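# Assemble pet carrier: lid on, door shut, upright

## Task

Fit the carrier's top half onto its bottom half, seat the door in its opening and close it, and make sure the finished carrier ends up standing the right way up.

## Robot and tools

Robot: two arms, left_arm and right_arm, each with a two-finger parallel gripper. In the scene frame the origin sits at table-top height, midway between the arms' nominal bases; +z points up, +x points out across the table, and left_arm is on the +y side (arm names do not match image sides). Calibrated bases: left_arm at (-0.017, +0.338, 0) m with quat_wxyz (+1.000, 0, 0, -0.026); right_arm at (+0.032, -0.229, 0) m with quat_wxyz (+1.000, 0, 0, -0.004). A camera stand is fixed behind the arms. Loose parts can occasionally get a small push from outside.

Frames: each arm's hand poses, velocities, targets and wrist-camera poses are reported in that arm's own base frame; the table and fixed cameras use the scene frame. Gripper fingers extend along the gripper's +z and close along its y. end_effector_position (metres) is the point between the pads, roughly 1 cm short of the fingertips; it and end_effector_quat_wxyz may be off by a few cm, more when stretched.

A row is 14 numbers, each in [-1, 1], always covering both arms: left_arm dx, dy, dz, rx, ry, rz, opening, then right_arm in the same order. dx to rz are offsets (not poses) from that arm's Hand target at the start of the action or move, along its own base axes; rx, ry, rz form one rotation vector applied about the Hand target position. Scale: 1.0 = 0.6 m or 180 degrees. A translation longer than 1.0 is cut back along its direction. The opening is absolute: +1 fully open (0.093 m), -1 closed. Zeros for an arm's six pose numbers re-request its current Hand target; a 0 opening is a real command, so resend the present opening to leave fingers alone.

execute_actions: actions is a list of actions; each action is a table of up to 15 rows, one per 1/30 s step, and a shorter table repeats its last row to fill 15. All rows of an action count from the same starting Hand target, not from the prior row; sending the same offset again moves further. cameras: list of names, ["all"], or []; with an empty actions list you get all images plus extra status (scene number, etc.).

move: target is one row or a list of up to 15 rows, every row an offset from the same starting Hand targets. Straight-line paths, shortest rotation, finishing together, 0.5 s minimum and 10 s maximum. speed: m/s, 0.002 to 2.9, default 0.25 (rotation up to twice that in rad/s), one value or one per target. blend: metres of corner rounding per target; 0 stops at each. opening_speed: rate on the -1..+1 scale per second, at least 0.2. grip_force: N per pad, 10 to 50, one value or one per arm; it persists, and below 50 fingers close slowly. blocking=false returns after about 0.5 s while the move keeps running. Paths ignore obstacles and the other arm, lag and overshoot more when fast; do not route past an arm's own base. Changed openings on later targets apply on arrival once everything is still. The result adds a move: line: done, off_target, moving, held or fault per arm, plus limits=paced (pose clipped) or limits=held (steps withheld).

wait: seconds 0 to 10, arms keep last command. stop: brakes a running move (needs distance). zoom_image: camera (cam_high, cam_low, cam_left_wrist, cam_right_wrist) and region [x0, y0, x1, y1] in pixels, at most 504 by 504, from the newest image of that camera. finished_scene: scene = this scene's number; irreversible, call only when the carrier is assembled and stays so unaided.

Control behaviour: each step the commanded orientation is clipped to within 40 degrees of the measured one, and damped IK favours position. Hand target shows the last command after clipping. Grippers often sag or stop short, especially far out; check position and tilt after every move, re-send zeros or add the missing distance, and correct tilt. Tiny moves may not happen or go sideways. A blocked arm keeps pushing until commanded back past its gripper.

Gripping: grip_measured is motor position on the same -1..+1 scale. Pads meet near -0.94; an object of width w mm reads about -0.94 + 0.0208*w. Commanding about 0.24 below that reading grips rigid flat parts at full force; slightly below presses gently; far below at once gives a brief hard spike. Keep sending the closing number to hold; send well above the width reading to release. Readings may sit up to 0.02 high. Pads push about 50-65 N each. The last Joint positions entry per arm is the opening in metres (never below 0).

Other result lines: Joint positions (rad; ranges waist -2.618..3.054, shoulder 0..3.142, elbow 0..3.142 with straight at 2.901, wrist pitch -1.571..1.571, wrist yaw -1.571..1.571, wrist roll -2.094..2.094), Joint torques (include gravity, offset and noisy; first three wrap at ±28 N m), Joint velocities (may read within noise or be omitted), Tool commands. MOTOR HOT appears at 75 °C; at 90 °C the arm folds and idles for the rest of the scene; at 100 °C it collapses. Avoid long stretched holds and pushing at unreachable poses.

Cameras: cam_high, cam_low, cam_left_wrist, cam_right_wrist, all 672x504 (focal lengths about 470, 610, 404, 400 px).

Avoid: arms or grippers touching each other (the clearance check does not cover grippers or wrist cameras), strain on camera cables, fast impacts on the table or heavy parts, releasing moving parts, drops, anything leaving the table, and arm fault stops.

Each tool is called after "Emit:" as name(argument=value, ...) on one line, values as JSON.

## Session

Emit:
execute_actions(actions=[])

Scene clock: 0.00 s.
left_arm: end_effector_position=(+0.4057, -0.0074, +0.1784) grip_measured=+1.000 end_effector_quat_wxyz=(+0.487, +0.070, +0.854, +0.170) | right_arm: end_effector_position=(+0.3456, +0.1153, +0.2104) grip_measured=+1.000 end_effector_quat_wxyz=(+0.459, -0.147, +0.876, -0.026)
Joint positions: left_arm=[-0.169 1.345 0.797 0.023 -0.371 0.211 0.093] | right_arm=[0.447 1.183 0.919 -0.379 0.273 -0.024 0.093]
Joint velocities: within noise
Joint torques (N m): no reading
Heat: left arm: 45 °C; right arm: 39 °C.
Hand target: left_arm +0.4089, -0.0078, +0.1911; +0.502, +0.066, +0.846, +0.169 | right_arm +0.3473, +0.1161, +0.2189; +0.469, -0.145, +0.871, -0.023
Tool commands: left_gripper/opening=+1.0 right_gripper/opening=+1.0

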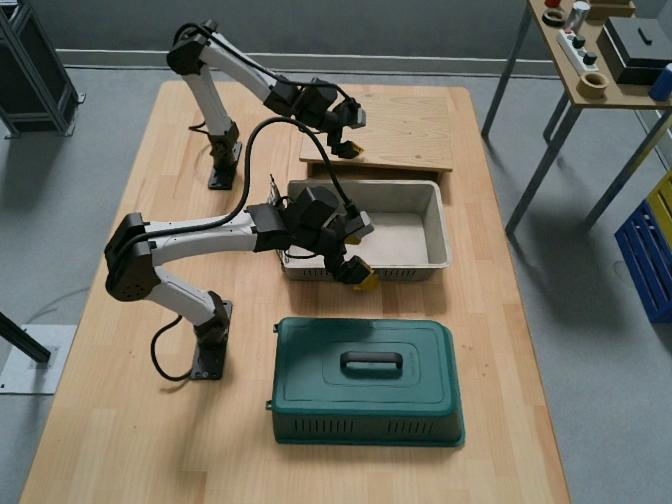

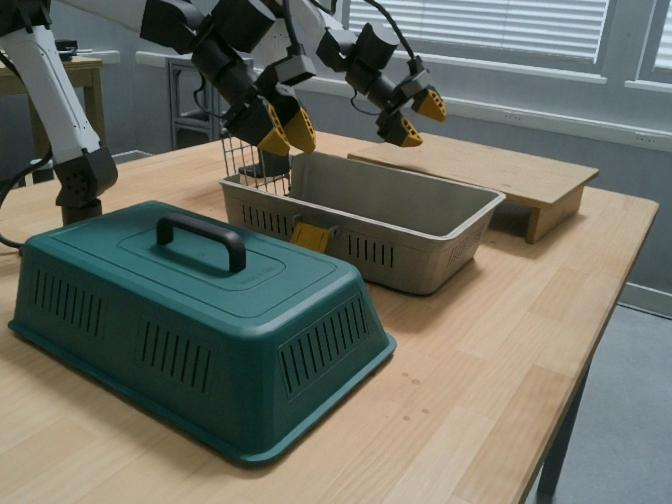

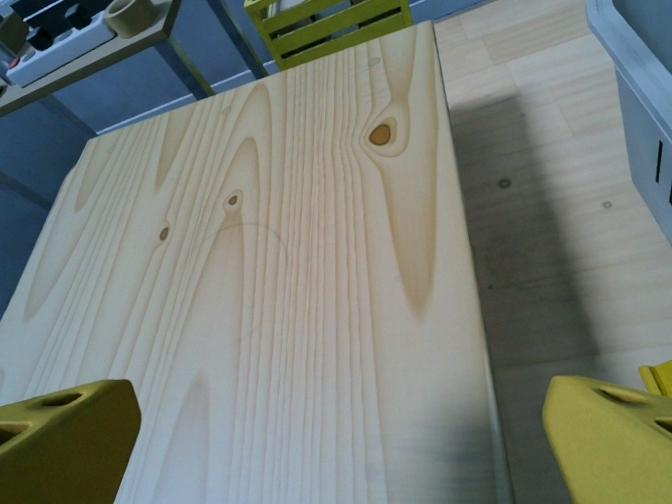

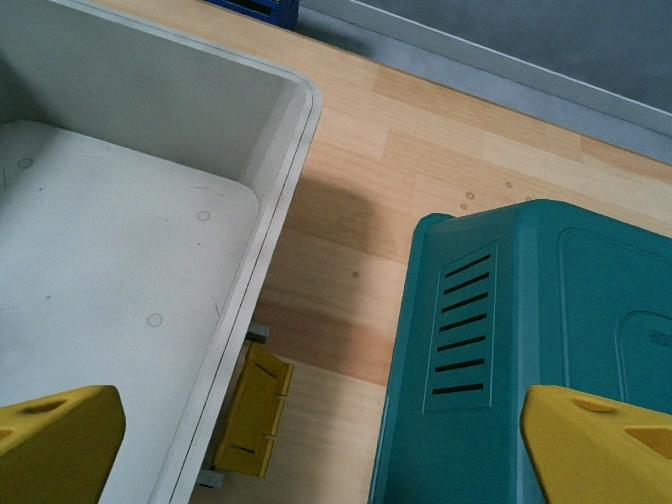

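Emit:
zoom_image(camera="cam_high", region=[230, 140, 480, 330])

Emit:
zoom_image(camera="cam_low", region=[180, 100, 520, 310])

Emit:
zoom_image(camera="cam_high", region=[250, 300, 480, 460])

Scaled by 2.016 from the camera's 672x504 image, which has a finer 960x720 frame.

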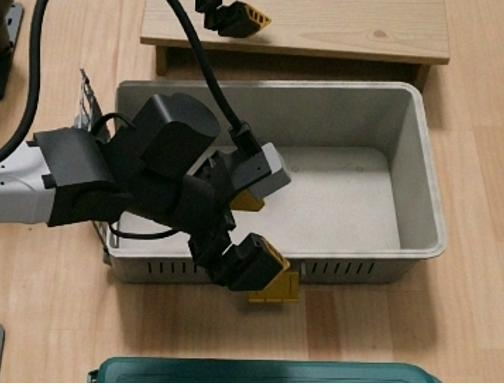

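Scaled by 1.482 from the camera's 672x504 image, which has a finer 960x720 frame.

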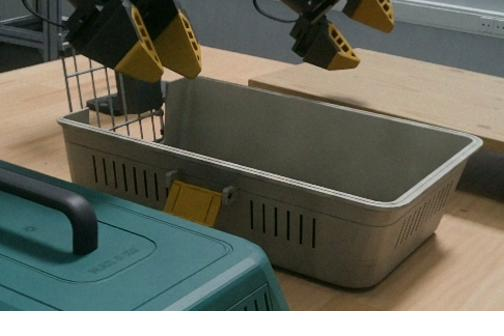

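Scaled by 2.191 from the camera's 672x504 image, which has a finer 960x720 frame.

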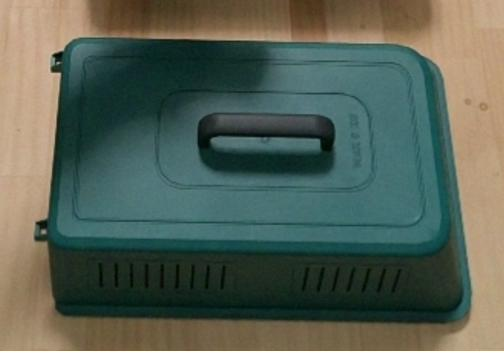

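Emit:
move(target=[-0.2, 0.25, 0.25, 0,0,0,1, -0.15,-0.4,0.25,0,0,0,1], cameras=["all"])

Scene clock: 7.87 s.
left_arm: end_effector_position=(+0.2871, +0.1420, +0.3281) grip_measured=+1.000 end_effector_quat_wxyz=(+0.492, +0.054, +0.854, +0.162) | right_arm: end_effector_position=(+0.2570, -0.1241, +0.3604) grip_measured=+1.000 end_effector_quat_wxyz=(+0.462, -0.137, +0.876, -0.018)
Joint positions: left_arm=[0.632 1.023 1.206 -0.696 0.333 0.563 0.093] | right_arm=[-0.863 1.247 1.648 -1.298 -0.748 -0.899 0.093]
Joint torques (N m): left_arm=[0.54 -1.92 9.52 2.08 0.37 0.29] | right_arm=[-0.7 -2.52 9.26 1.33 -0.54 -0.19]
Heat: left arm: 46 °C; right arm: 40 °C.
Hand target: left_arm +0.2888, +0.1423, +0.3411; +0.502, +0.066, +0.846, +0.169 | right_arm +0.2573, -0.1239, +0.3689; +0.469, -0.145, +0.871, -0.023
Off the commanded pose: left_arm 0.013 m, 2 deg | right_arm 0.008 m, 2 deg.
move: off_target (left_arm)

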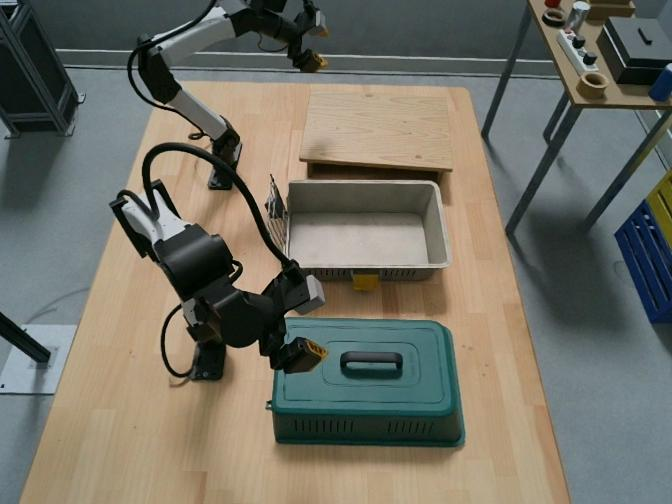

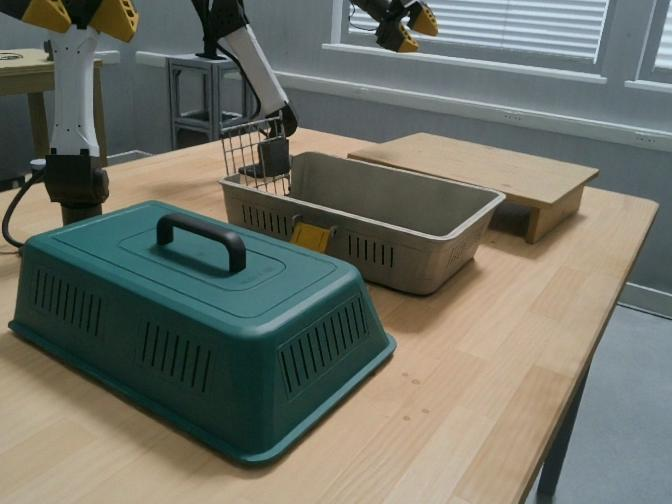

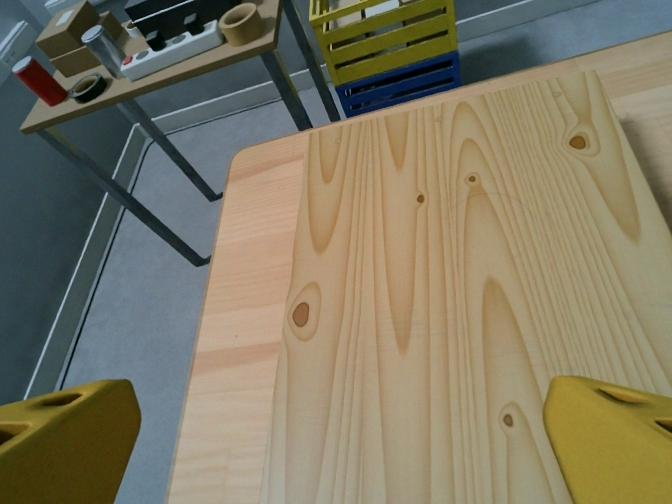

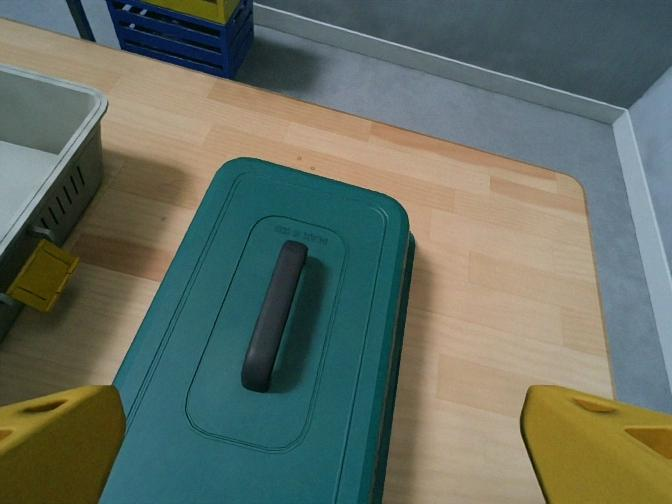

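Emit:
zoom_image(camera="cam_low", region=[200, 105, 360, 225])

Emit:
zoom_image(camera="cam_high", region=[250, 165, 350, 290])

Scaled by 3.150 from the camera's 672x504 image, which has a finer 960x720 frame.

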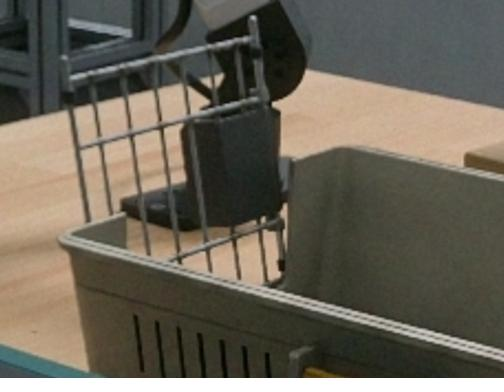

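Scaled by 4.032 from the camera's 672x504 image, which has a finer 960x720 frame.

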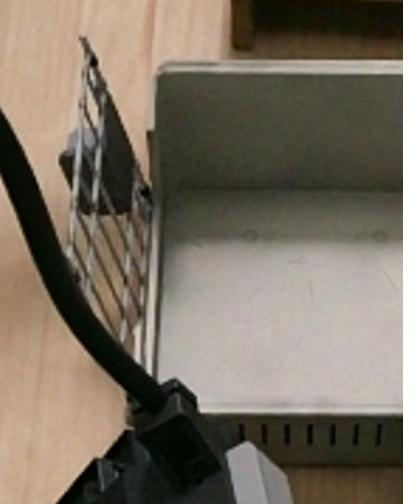

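Emit:
move(target=[-0.031,-0.44,0.05,-0.117,0.172,0.013,1, 0.15,0.2,0.02,0.0386,0.1465,-0.0864,1], cameras=["all"])

Scene clock: 25.93 s.
left_arm: end_effector_position=(+0.2689, -0.1222, +0.3644) grip_measured=+1.000 end_effector_quat_wxyz=(+0.314, +0.018, +0.949, -0.032) | right_arm: end_effector_position=(+0.3472, -0.0039, +0.3747) grip_measured=+1.000 end_effector_quat_wxyz=(+0.313, -0.005, +0.950, +0.000)
Joint positions: left_arm=[-0.578 1.454 2.038 -1.565 -0.268 -0.459 0.093] | right_arm=[-0.018 1.648 2.278 -1.564 -0.015 -0.023 0.093]
Joint torques (N m): left_arm=[-0.05 -3.86 7.27 1.49 -0.25 -0.02] | right_arm=[0.02 -5.74 8.08 1.43 0.05 0.07]
Heat: left arm: 50 °C; right arm: 42 °C.
Hand target: left_arm +0.2702, -0.1217, +0.3711; +0.260, -0.001, +0.966, +0.000 | right_arm +0.3473, -0.0039, +0.3809; +0.259, +0.000, +0.966, +0.000
Off the commanded pose: left_arm 0.007 m, 8 deg | right_arm 0.006 m, 6 deg.
joint sent to its limit (left arm) — joint 4 (wrist pitch), lower limit. The joint targets are off in orientation, not in position.
joint sent to its limit (right arm) — joint 4 (wrist pitch), lower limit. The joint targets are off in orientation, not in position.
move: off_target (left_arm, right_arm)

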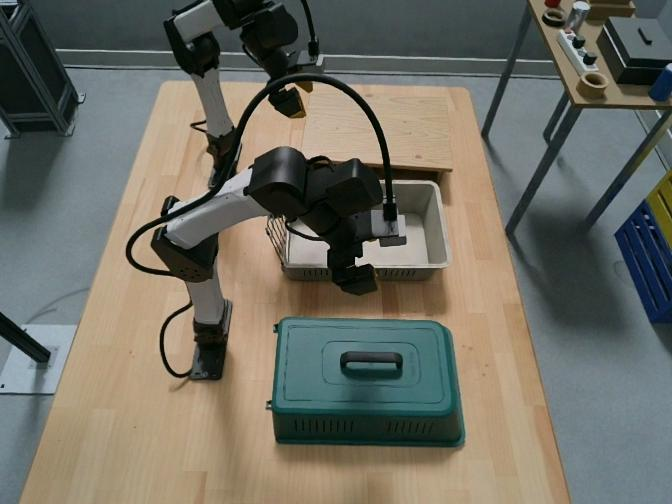

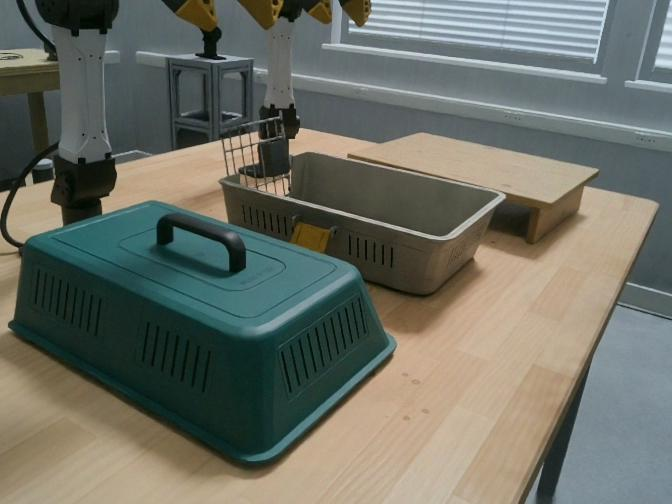

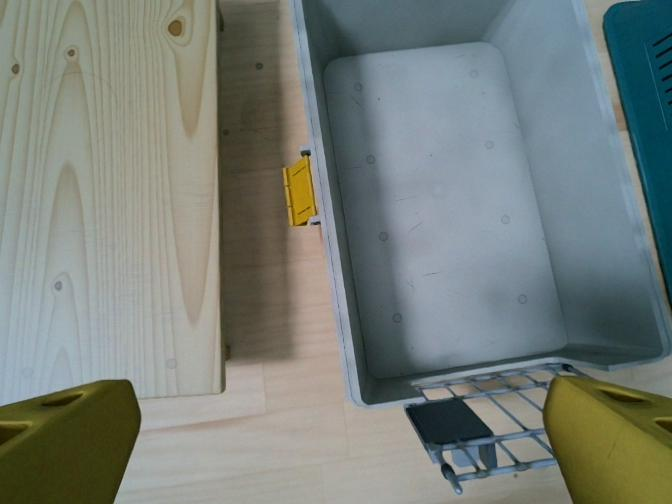

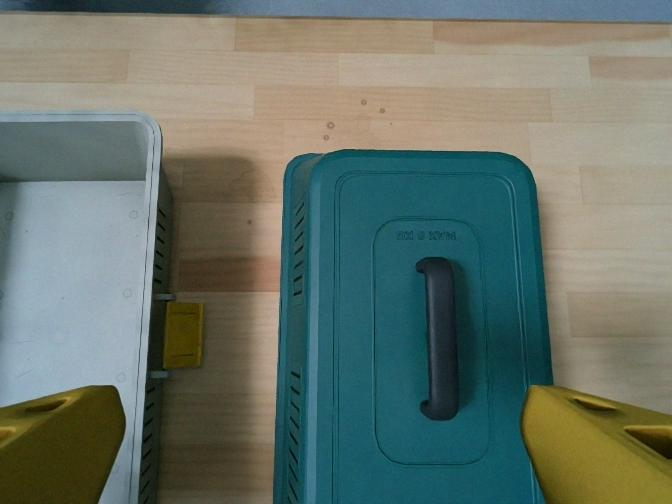

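Emit:
zoom_image(camera="cam_left_wrist", region=[340, 340, 672, 504])

Emit:
zoom_image(camera="cam_low", region=[200, 105, 360, 225])

Emit:
zoom_image(camera="cam_left_wrist", region=[250, 130, 350, 240])

Emit:
zoom_image(camera="cam_high", region=[250, 180, 310, 290])

Scaled by 1.518 from the camera's 672x504 image, which has a finer 960x720 frame.

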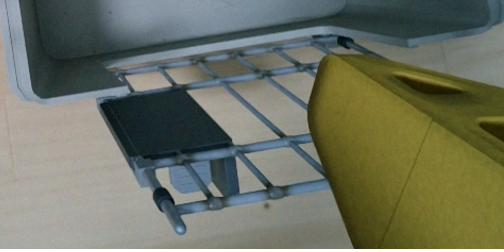

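Scaled by 3.150 from the camera's 672x504 image, which has a finer 960x720 frame.

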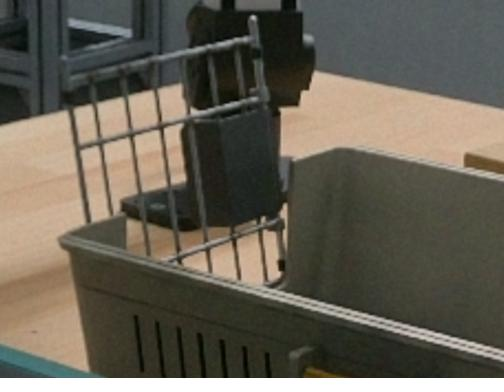

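Scaled by 4.582 from the camera's 672x504 image, which has a finer 960x720 frame.

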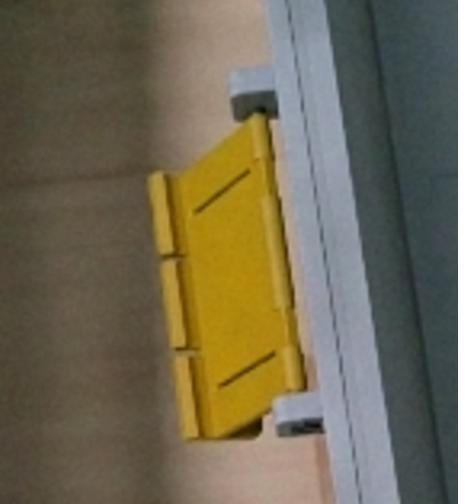

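Scaled by 4.582 from the camera's 672x504 image, which has a finer 960x720 frame.

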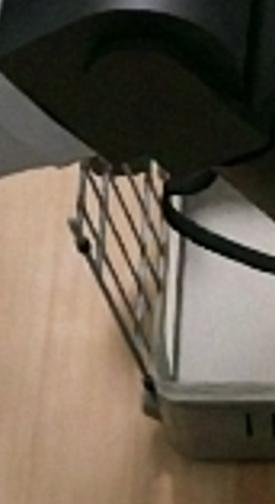

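Emit:
move(target=[0,0.4,0,0,0,0,1, -0.379,0.307,-0.102,0.1018,-0.176,0.323,1], cameras=["all"])

Scene clock: 43.00 s.
left_arm: end_effector_position=(+0.2684, +0.1182, +0.3637) grip_measured=+1.000 end_effector_quat_wxyz=(+0.311, -0.018, +0.950, +0.030) | right_arm: end_effector_position=(+0.1186, +0.1788, +0.3189) grip_measured=+1.000 end_effector_quat_wxyz=(+0.460, -0.427, +0.732, +0.266)
Joint positions: left_arm=[0.562 1.448 2.032 -1.568 0.259 0.445 0.093] | right_arm=[0.824 0.608 1.059 -0.911 -0.206 -0.104 0.093]
Joint torques (N m): left_arm=[0.55 -3.7 7.47 1.45 0.31 0.29] | right_arm=[0.32 1.1 5.71 2.19 0 0.04]
Heat: left arm: 51 °C; right arm: 43 °C.
Hand target: left_arm +0.2702, +0.1183, +0.3711; +0.260, -0.001, +0.966, +0.000 | right_arm +0.1199, +0.1803, +0.3197; +0.465, -0.422, +0.730, +0.269
Off the commanded pose: left_arm 0.008 m, 7 deg | right_arm 0.002 m, 1 deg.
joint sent to its limit (left arm) — joint 4 (wrist pitch), lower limit. The joint targets are off in orientation, not in position.
move: off_target (left_arm)

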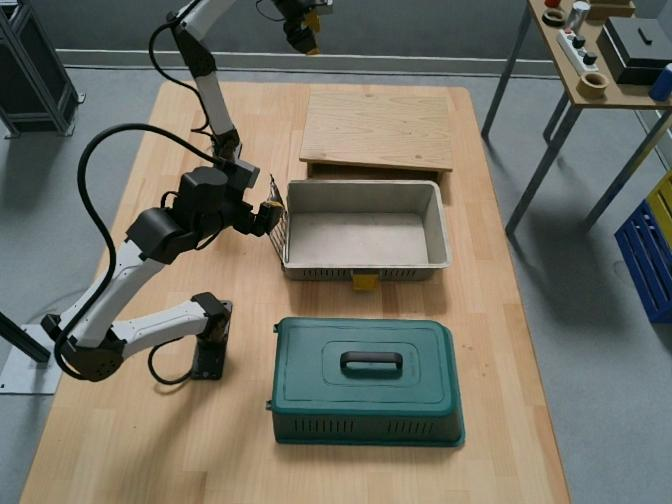

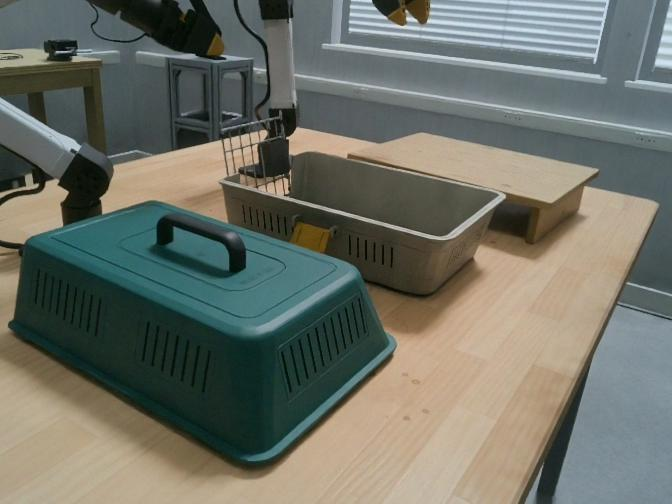

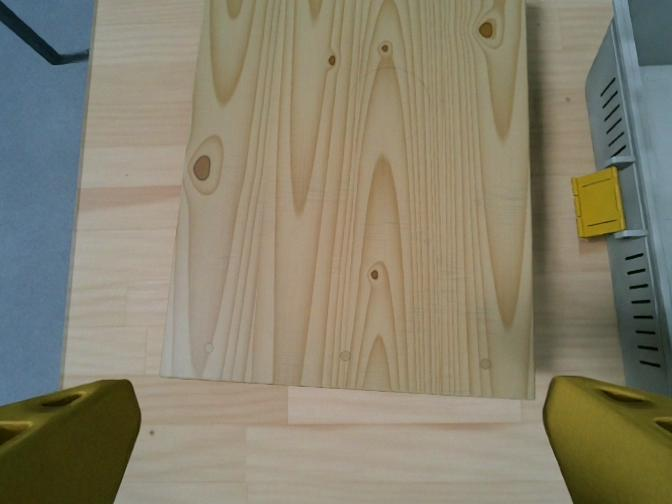

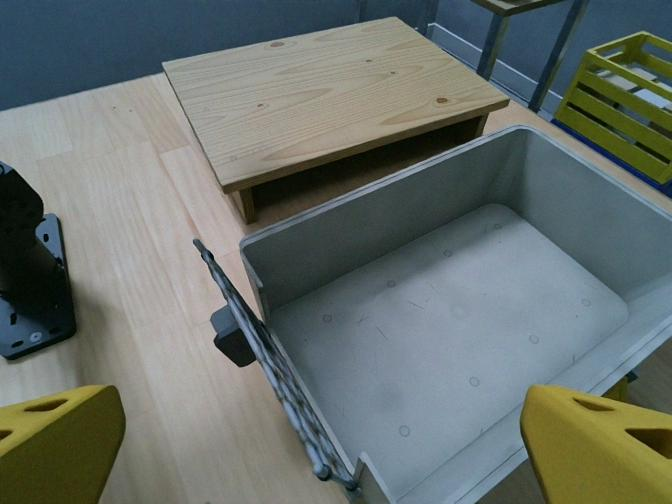

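Emit:
zoom_image(camera="cam_right_wrist", region=[180, 225, 400, 504])

Scaled by 1.806 from the camera's 672x504 image, which has a finer 960x720 frame.

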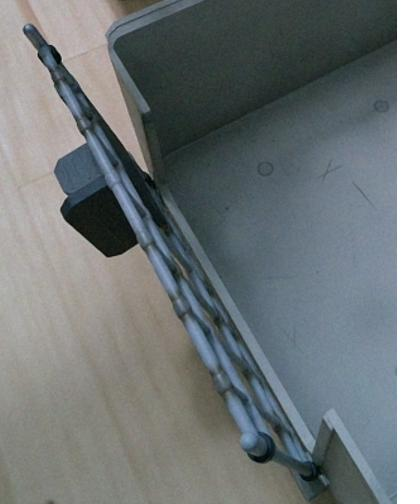

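Emit:
move(target=[0,0,0,0,0,0,1, -0.05,0,-0.2,0.072,-0.042,0,1], cameras=["cam_right_wrist","cam_high"])

Emit:
zoom_image(camera="cam_right_wrist", region=[150, 140, 450, 450])

Scene clock: 56.40 s.
left_arm: end_effector_position=(+0.2684, +0.1181, +0.3637) grip_measured=+1.000 end_effector_quat_wxyz=(+0.311, -0.018, +0.950, +0.030) | right_arm: end_effector_position=(+0.0896, +0.1791, +0.1987) grip_measured=+1.000 end_effector_quat_wxyz=(+0.546, -0.395, +0.674, +0.305)
Joint positions: left_arm=[0.562 1.448 2.032 -1.568 0.259 0.445 0.093] | right_arm=[1.404 -0.001 0.346 -0.582 0.356 0.063 0.093]
Joint torques (N m): left_arm=[0.53 -3.63 7.42 1.42 0.3 0.35] | right_arm=[0.25 2.3 6.16 2.26 0.11 0.07]
Heat: left arm: 51 °C; right arm: 43 °C.
Hand target: left_arm +0.2702, +0.1182, +0.3712; +0.260, -0.001, +0.966, +0.000 | right_arm +0.0899, +0.1803, +0.1997; +0.557, -0.384, +0.663, +0.321
Off the commanded pose: left_arm 0.008 m, 7 deg | right_arm 0.002 m, 3 deg.
joint sent to its limit (left arm) — joint 4 (wrist pitch), lower limit. The joint targets are off in orientation, not in position.
joint sent to its limit (right arm) — joint 2 (shoulder), lower limit. The joint targets still meet the commanded pose.
move: off_target (left_arm, right_arm)
Images, in order (width x height): cam_high 672x504, cam_right_wrist 672x504.

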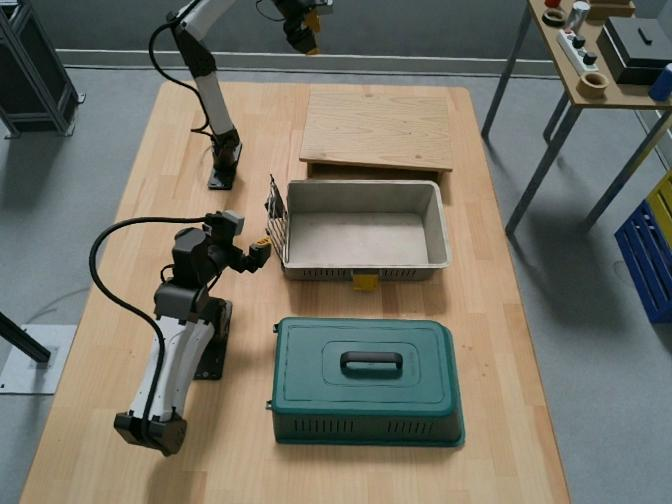

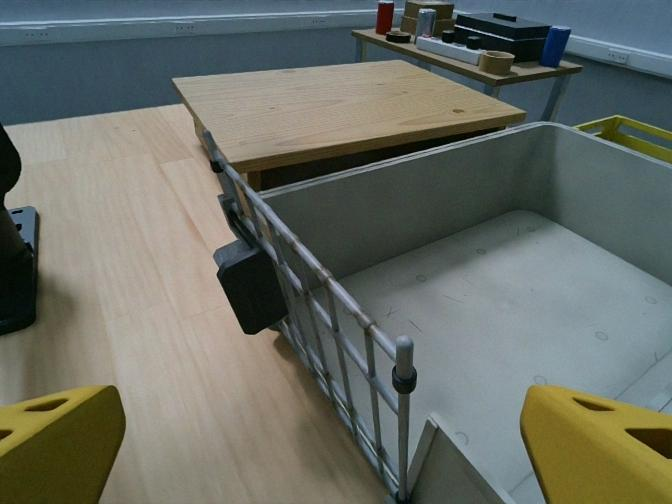

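Scaled by 1.626 from the camera's 672x504 image, which has a finer 960x720 frame.

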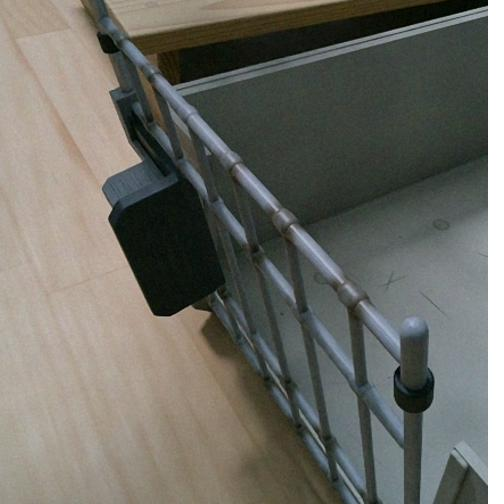

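Emit:
move(target=[0,0,0,0,0,0,1, 0.117,-0.1,0.133,-0.031,0.119,-0.495,1], cameras=["cam_right_wrist","cam_high"], speed=0.5)

Emit:
zoom_image(camera="cam_right_wrist", region=[120, 140, 560, 450])

Scene clock: 70.00 s.
left_arm: end_effector_position=(+0.2684, +0.1181, +0.3637) grip_measured=+1.000 end_effector_quat_wxyz=(+0.311, -0.018, +0.950, +0.030) | right_arm: end_effector_position=(+0.1610, +0.1200, +0.2727) grip_measured=+1.000 end_effector_quat_wxyz=(+0.464, +0.121, +0.876, +0.042)
Joint positions: left_arm=[0.562 1.448 2.032 -1.568 0.259 0.445 0.093] | right_arm=[1.397 1.029 1.201 -1.56 0.958 1.577 0.093]
Joint torques (N m): left_arm=[0.47 -3.67 7.36 1.48 0.29 0.29] | right_arm=[-0.75 -0.62 9.28 0.46 0.53 0.06]
Heat: left arm: 51 °C; right arm: 44 °C.
Hand target: left_arm +0.2702, +0.1182, +0.3712; +0.260, -0.001, +0.966, +0.000 | right_arm +0.1601, +0.1203, +0.2795; +0.484, +0.225, +0.836, -0.129
Off the commanded pose: left_arm 0.008 m, 7 deg | right_arm 0.007 m, 24 deg.
joint sent to its limit (left arm) — joint 4 (wrist pitch), lower limit. The joint targets are off in orientation, not in position.
joint sent to its limit (right arm) — joint 4 (wrist pitch), lower limit. The joint targets are off in orientation, not in position.
move: off_target (left_arm, right_arm)
Images, in order (width x height): cam_high 672x504, cam_right_wrist 672x504.

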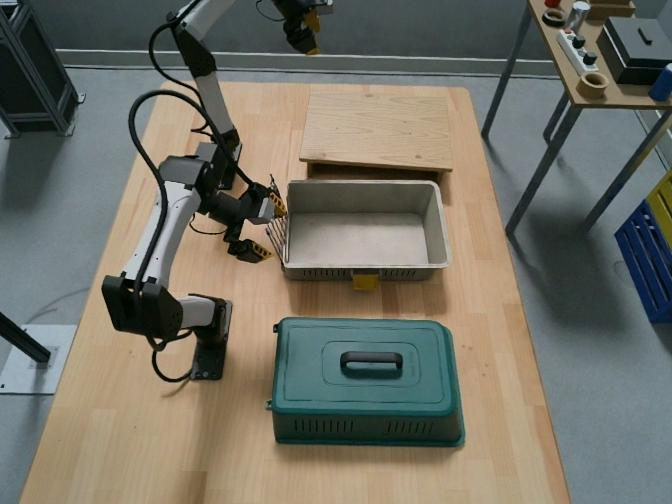

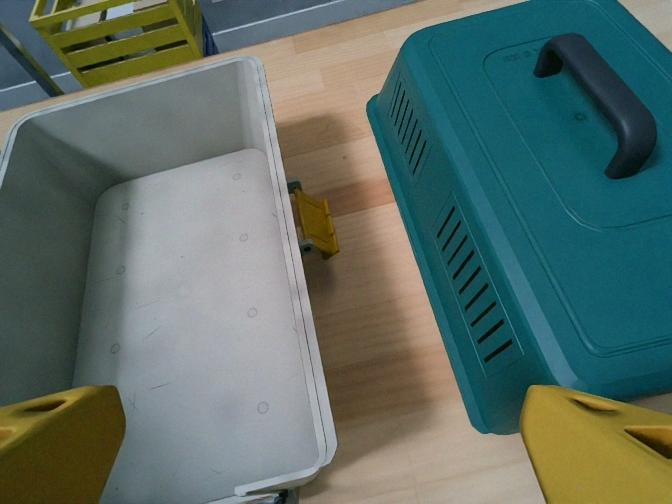

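Scaled by 1.145 from the camera's 672x504 image, which has a finer 960x720 frame.

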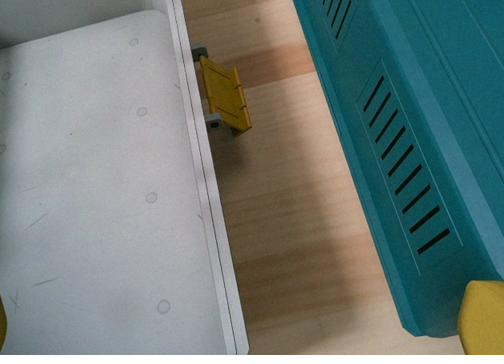

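Emit:
move(target=[0,0,0,0,0,0,1, 0.433,-0.2,0.167,0.043,0.163,0.163,1], speed=0.5)

Emit:
move(target=[-0.25,-0.613,-0.118,-0.1018,-0.176,-0.323,1, 0,0,0,0,0,0,1], cameras=["all"], speed=0.4)

Emit:
zoom_image(camera="cam_left_wrist", region=[220, 100, 520, 450])

Scene clock: 77.90 s.
left_arm: end_effector_position=(+0.2684, +0.1181, +0.3637) grip_measured=+1.000 end_effector_quat_wxyz=(+0.311, -0.018, +0.950, +0.030) | right_arm: end_effector_position=(+0.4203, +0.0012, +0.3745) grip_measured=+1.000 end_effector_quat_wxyz=(+0.338, +0.004, +0.941, -0.002)
Joint positions: left_arm=[0.562 1.448 2.032 -1.568 0.259 0.445 0.093] | right_arm=[0.008 1.934 2.616 -1.563 0.012 0.011 0.093]
Joint torques (N m): left_arm=[0.51 -3.63 7.47 1.41 0.31 0.29] | right_arm=[-0.77 -8.42 7.51 1.51 -0.09 -0.16]
Heat: left arm: 51 °C; right arm: 44 °C.
Hand target: left_arm +0.2702, +0.1182, +0.3712; +0.260, -0.001, +0.966, +0.000 | right_arm +0.4200, +0.0003, +0.3796; +0.260, +0.000, +0.966, +0.000
Off the commanded pose: left_arm 0.008 m, 7 deg | right_arm 0.005 m, 9 deg.
joint sent to its limit (left arm) — joint 4 (wrist pitch), lower limit. The joint targets are off in orientation, not in position.
joint sent to its limit (right arm) — joint 4 (wrist pitch), lower limit. The joint targets are off in orientation, not in position.
move: off_target (left_arm, right_arm)

Scene clock: 80.43 s.
left_arm: end_effector_position=(+0.1178, -0.2450, +0.2985) grip_measured=+1.000 end_effector_quat_wxyz=(+0.459, +0.431, +0.730, -0.266) | right_arm: end_effector_position=(+0.4202, +0.0013, +0.3744) grip_measured=+1.000 end_effector_quat_wxyz=(+0.338, +0.003, +0.941, -0.002)
Joint positions: left_arm=[-1.203 0.754 0.966 -0.668 -0.13 -0.055 0.093] | right_arm=[0.008 1.934 2.616 -1.564 0.011 0.011 0.093]
Joint torques (N m): left_arm=[-0.53 0.39 6.24 2.46 -0.22 0] | right_arm=[-0.79 -8.4 7.53 1.5 -0.1 -0.15]
Heat: left arm: 51 °C; right arm: 44 °C.
Hand target: left_arm +0.1202, -0.2495, +0.3004; +0.466, +0.421, +0.730, -0.270 | right_arm +0.4200, +0.0003, +0.3796; +0.260, +0.000, +0.966, +0.000
Off the commanded pose: left_arm 0.006 m, 1 deg | right_arm 0.005 m, 9 deg.
joint sent to its limit (right arm) — joint 4 (wrist pitch), lower limit. The joint targets are off in orientation, not in position.
move: off_target (right_arm)

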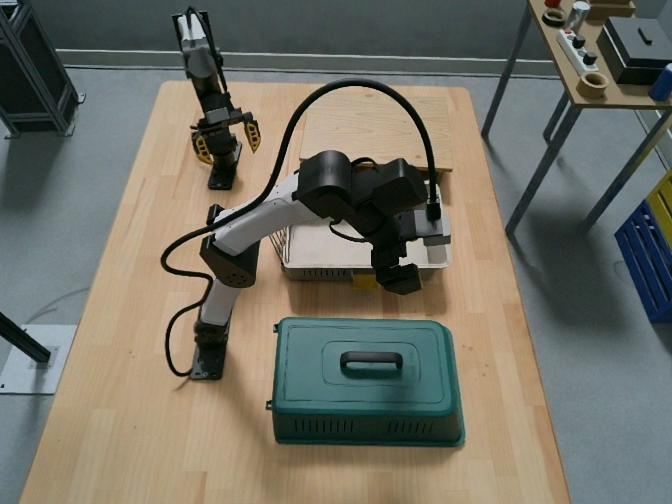

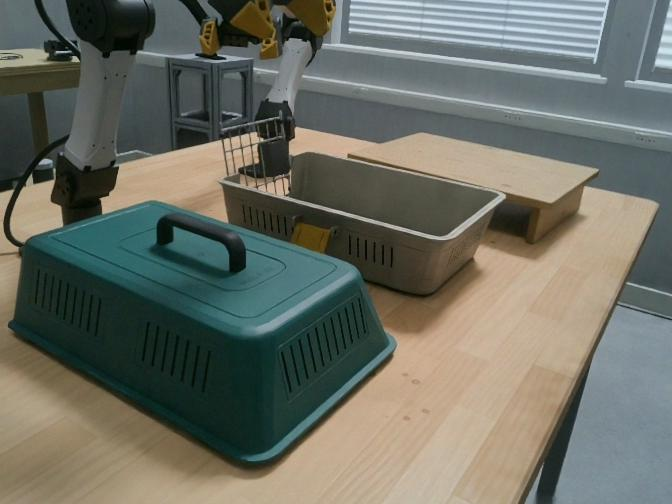

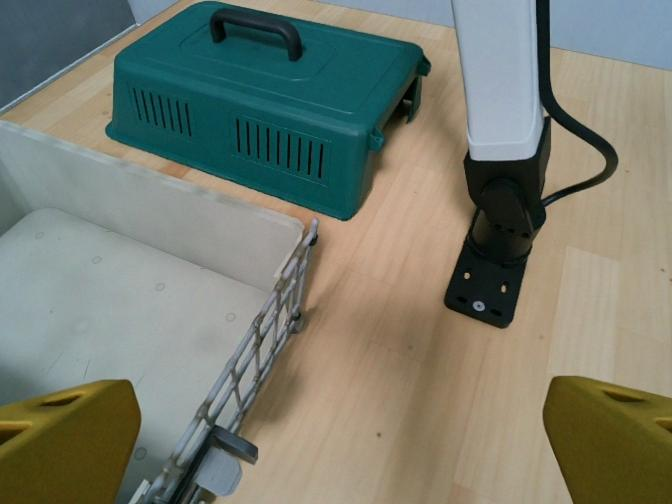

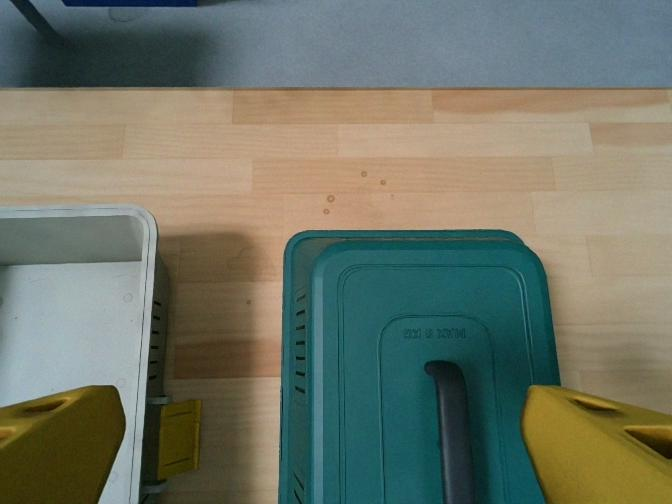

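Scaled by 1.440 from the camera's 672x504 image, which has a finer 960x720 frame.

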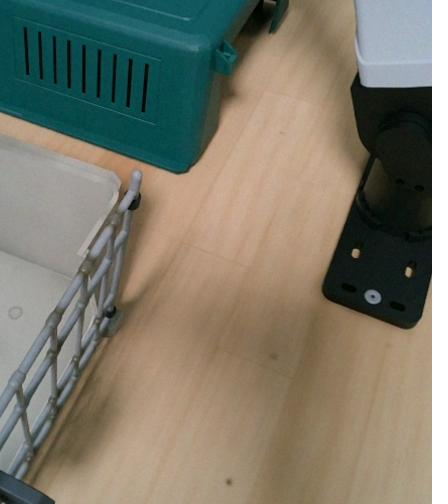

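Emit:
zoom_image(camera="cam_left_wrist", region=[270, 30, 440, 160])

Emit:
zoom_image(camera="cam_left_wrist", region=[130, 200, 340, 504])

Emit:
zoom_image(camera="cam_left_wrist", region=[240, 200, 350, 360])

Scaled by 2.965 from the camera's 672x504 image, which has a finer 960x720 frame.

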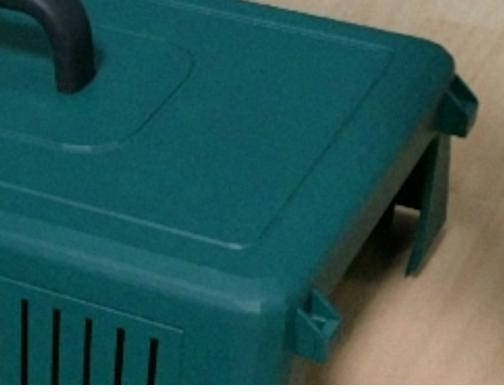

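Scaled by 1.658 from the camera's 672x504 image, which has a finer 960x720 frame.

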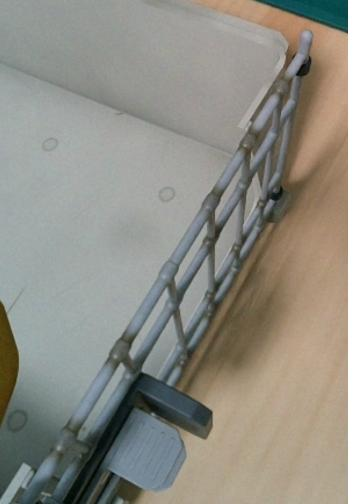

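Scaled by 3.150 from the camera's 672x504 image, which has a finer 960x720 frame.

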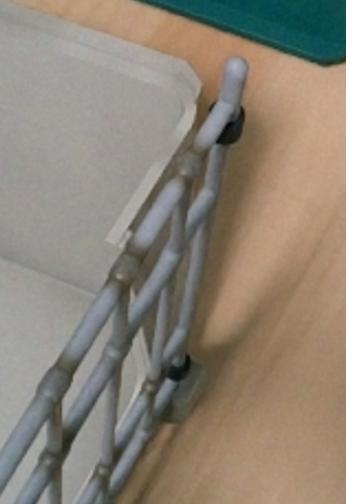

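Emit:
move(target=[-0.15,-0.03,-0.08,0,0,0.16,1, 0,0,0,0,0,0,1], cameras=["cam_left_wrist"])

Emit:
zoom_image(camera="cam_left_wrist", region=[180, 150, 480, 400])

Scene clock: 90.23 s.
left_arm: end_effector_position=(+0.0311, -0.2633, +0.2417) grip_measured=+1.000 end_effector_quat_wxyz=(+0.510, +0.241, +0.815, -0.132) | right_arm: end_effector_position=(+0.4202, +0.0013, +0.3744) grip_measured=+1.000 end_effector_quat_wxyz=(+0.338, +0.003, +0.941, -0.002)
Joint positions: left_arm=[-2.057 1.304 1.151 -1.308 -1.106 -1.414 0.093] | right_arm=[0.008 1.934 2.616 -1.564 0.011 0.011 0.093]
Joint torques (N m): left_arm=[-0.09 -3.12 8.62 0.44 -0.9 -0.03] | right_arm=[-0.84 -8.39 7.51 1.5 -0.09 -0.15]
Heat: left arm: 51 °C; right arm: 44 °C.
Hand target: left_arm +0.0301, -0.2675, +0.2523; +0.518, +0.227, +0.812, -0.146 | right_arm +0.4200, +0.0003, +0.3796; +0.260, +0.000, +0.966, +0.000
Off the commanded pose: left_arm 0.012 m, 2 deg | right_arm 0.005 m, 9 deg.
joint sent to its limit (right arm) — joint 4 (wrist pitch), lower limit. The joint targets are off in orientation, not in position.
move: off_target (left_arm, right_arm)
Images, in order (width x height): cam_left_wrist 672x504.

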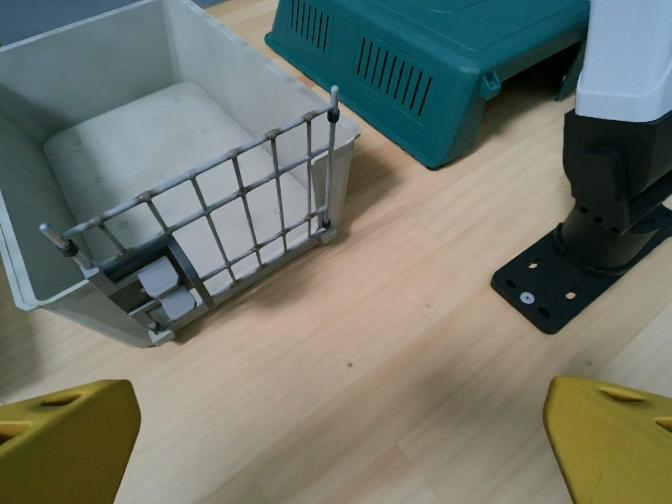

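Scaled by 1.680 from the camera's 672x504 image, which has a finer 960x720 frame.

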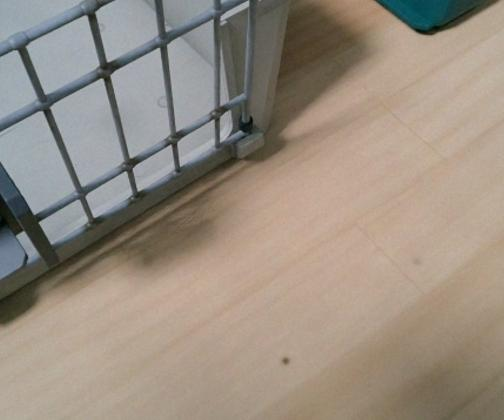

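Emit:
zoom_image(camera="cam_left_wrist", region=[20, 200, 240, 380])

Emit:
zoom_image(camera="cam_left_wrist", region=[270, 70, 380, 260])

Emit:
zoom_image(camera="cam_left_wrist", region=[440, 50, 600, 140])

Scaled by 2.291 from the camera's 672x504 image, which has a finer 960x720 frame.

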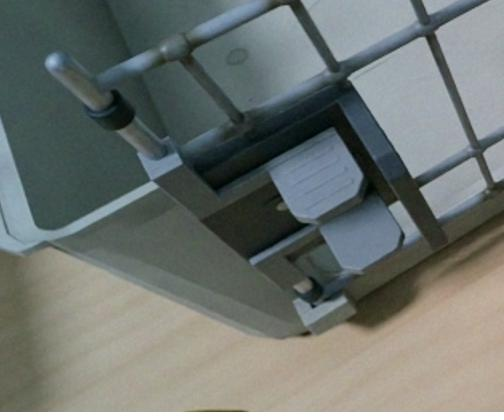

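Scaled by 2.653 from the camera's 672x504 image, which has a finer 960x720 frame.

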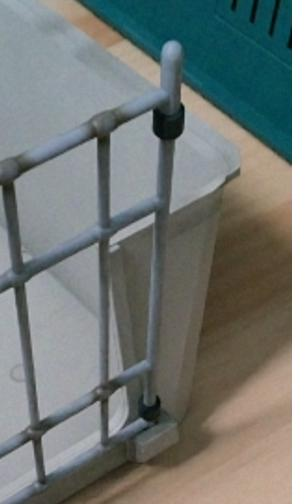

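Scaled by 3.150 from the camera's 672x504 image, which has a finer 960x720 frame.

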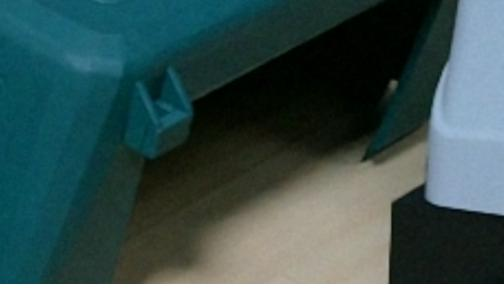

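Emit:
move(target=[0,0,0,0,0,0,1, 0,-0.125,-0.1,0,0.139,0,1], cameras=["cam_right_wrist","cam_high","cam_low"])

Scene clock: 107.70 s.
left_arm: end_effector_position=(+0.0312, -0.2630, +0.2416) grip_measured=+1.000 end_effector_quat_wxyz=(+0.510, +0.241, +0.815, -0.132) | right_arm: end_effector_position=(+0.4200, -0.0728, +0.3247) grip_measured=+1.000 end_effector_quat_wxyz=(+0.264, +0.007, +0.964, -0.031)
Joint positions: left_arm=[-2.057 1.304 1.151 -1.31 -1.106 -1.416 0.093] | right_arm=[-0.184 1.965 2.496 -1.565 -0.03 -0.162 0.093]
Joint torques (N m): left_arm=[-0.24 -3.23 8.68 0.43 -0.82 -0.1] | right_arm=[-0.42 -8.94 5.07 1.29 0.02 -0.17]
Heat: left arm: 53 °C; right arm: 45 °C.
Hand target: left_arm +0.0301, -0.2675, +0.2523; +0.518, +0.227, +0.812, -0.146 | right_arm +0.4200, -0.0747, +0.3196; +0.044, +0.000, +0.999, +0.000
Off the commanded pose: left_arm 0.012 m, 2 deg | right_arm 0.005 m, 26 deg.
joint sent to its limit (right arm) — joint 4 (wrist pitch), lower limit. The joint targets are off in orientation, not in position.
move: off_target (left_arm, right_arm)
Images, in order (width x height): cam_high 672x504, cam_low 672x504, cam_right_wrist 672x504.

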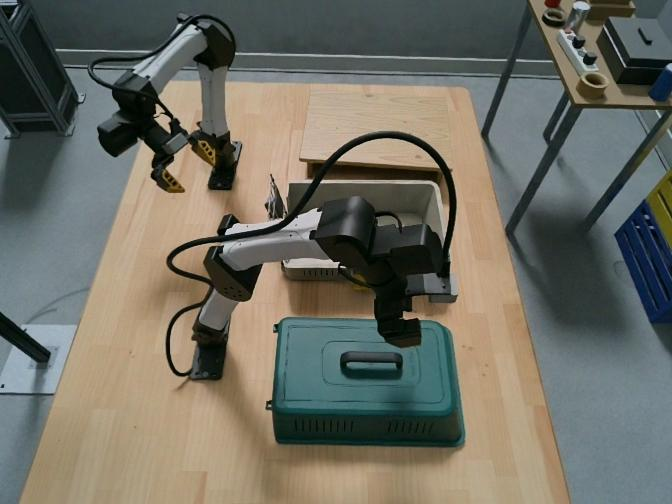

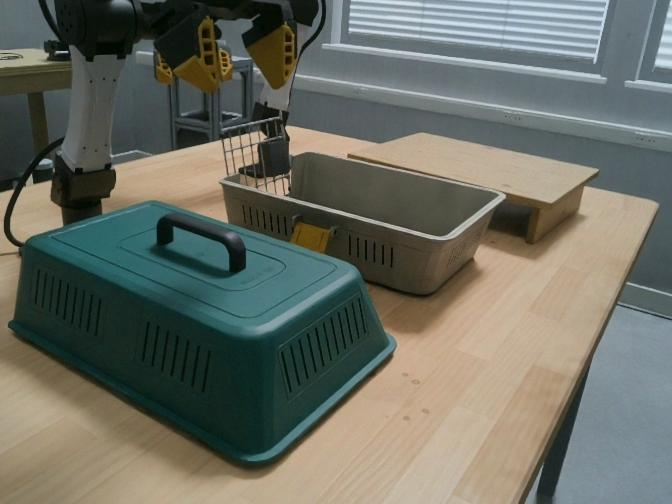

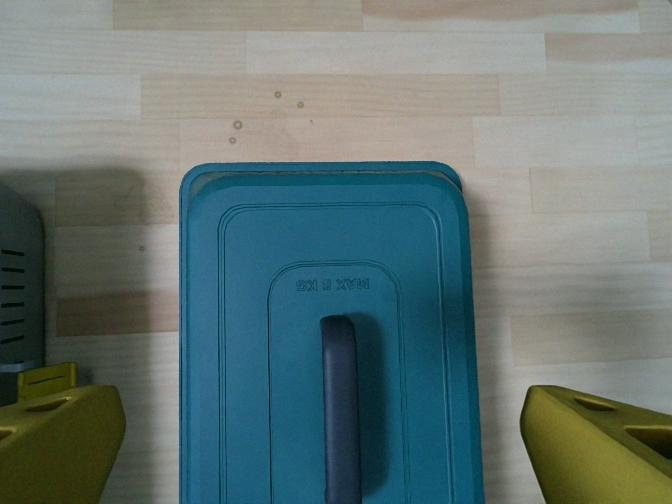

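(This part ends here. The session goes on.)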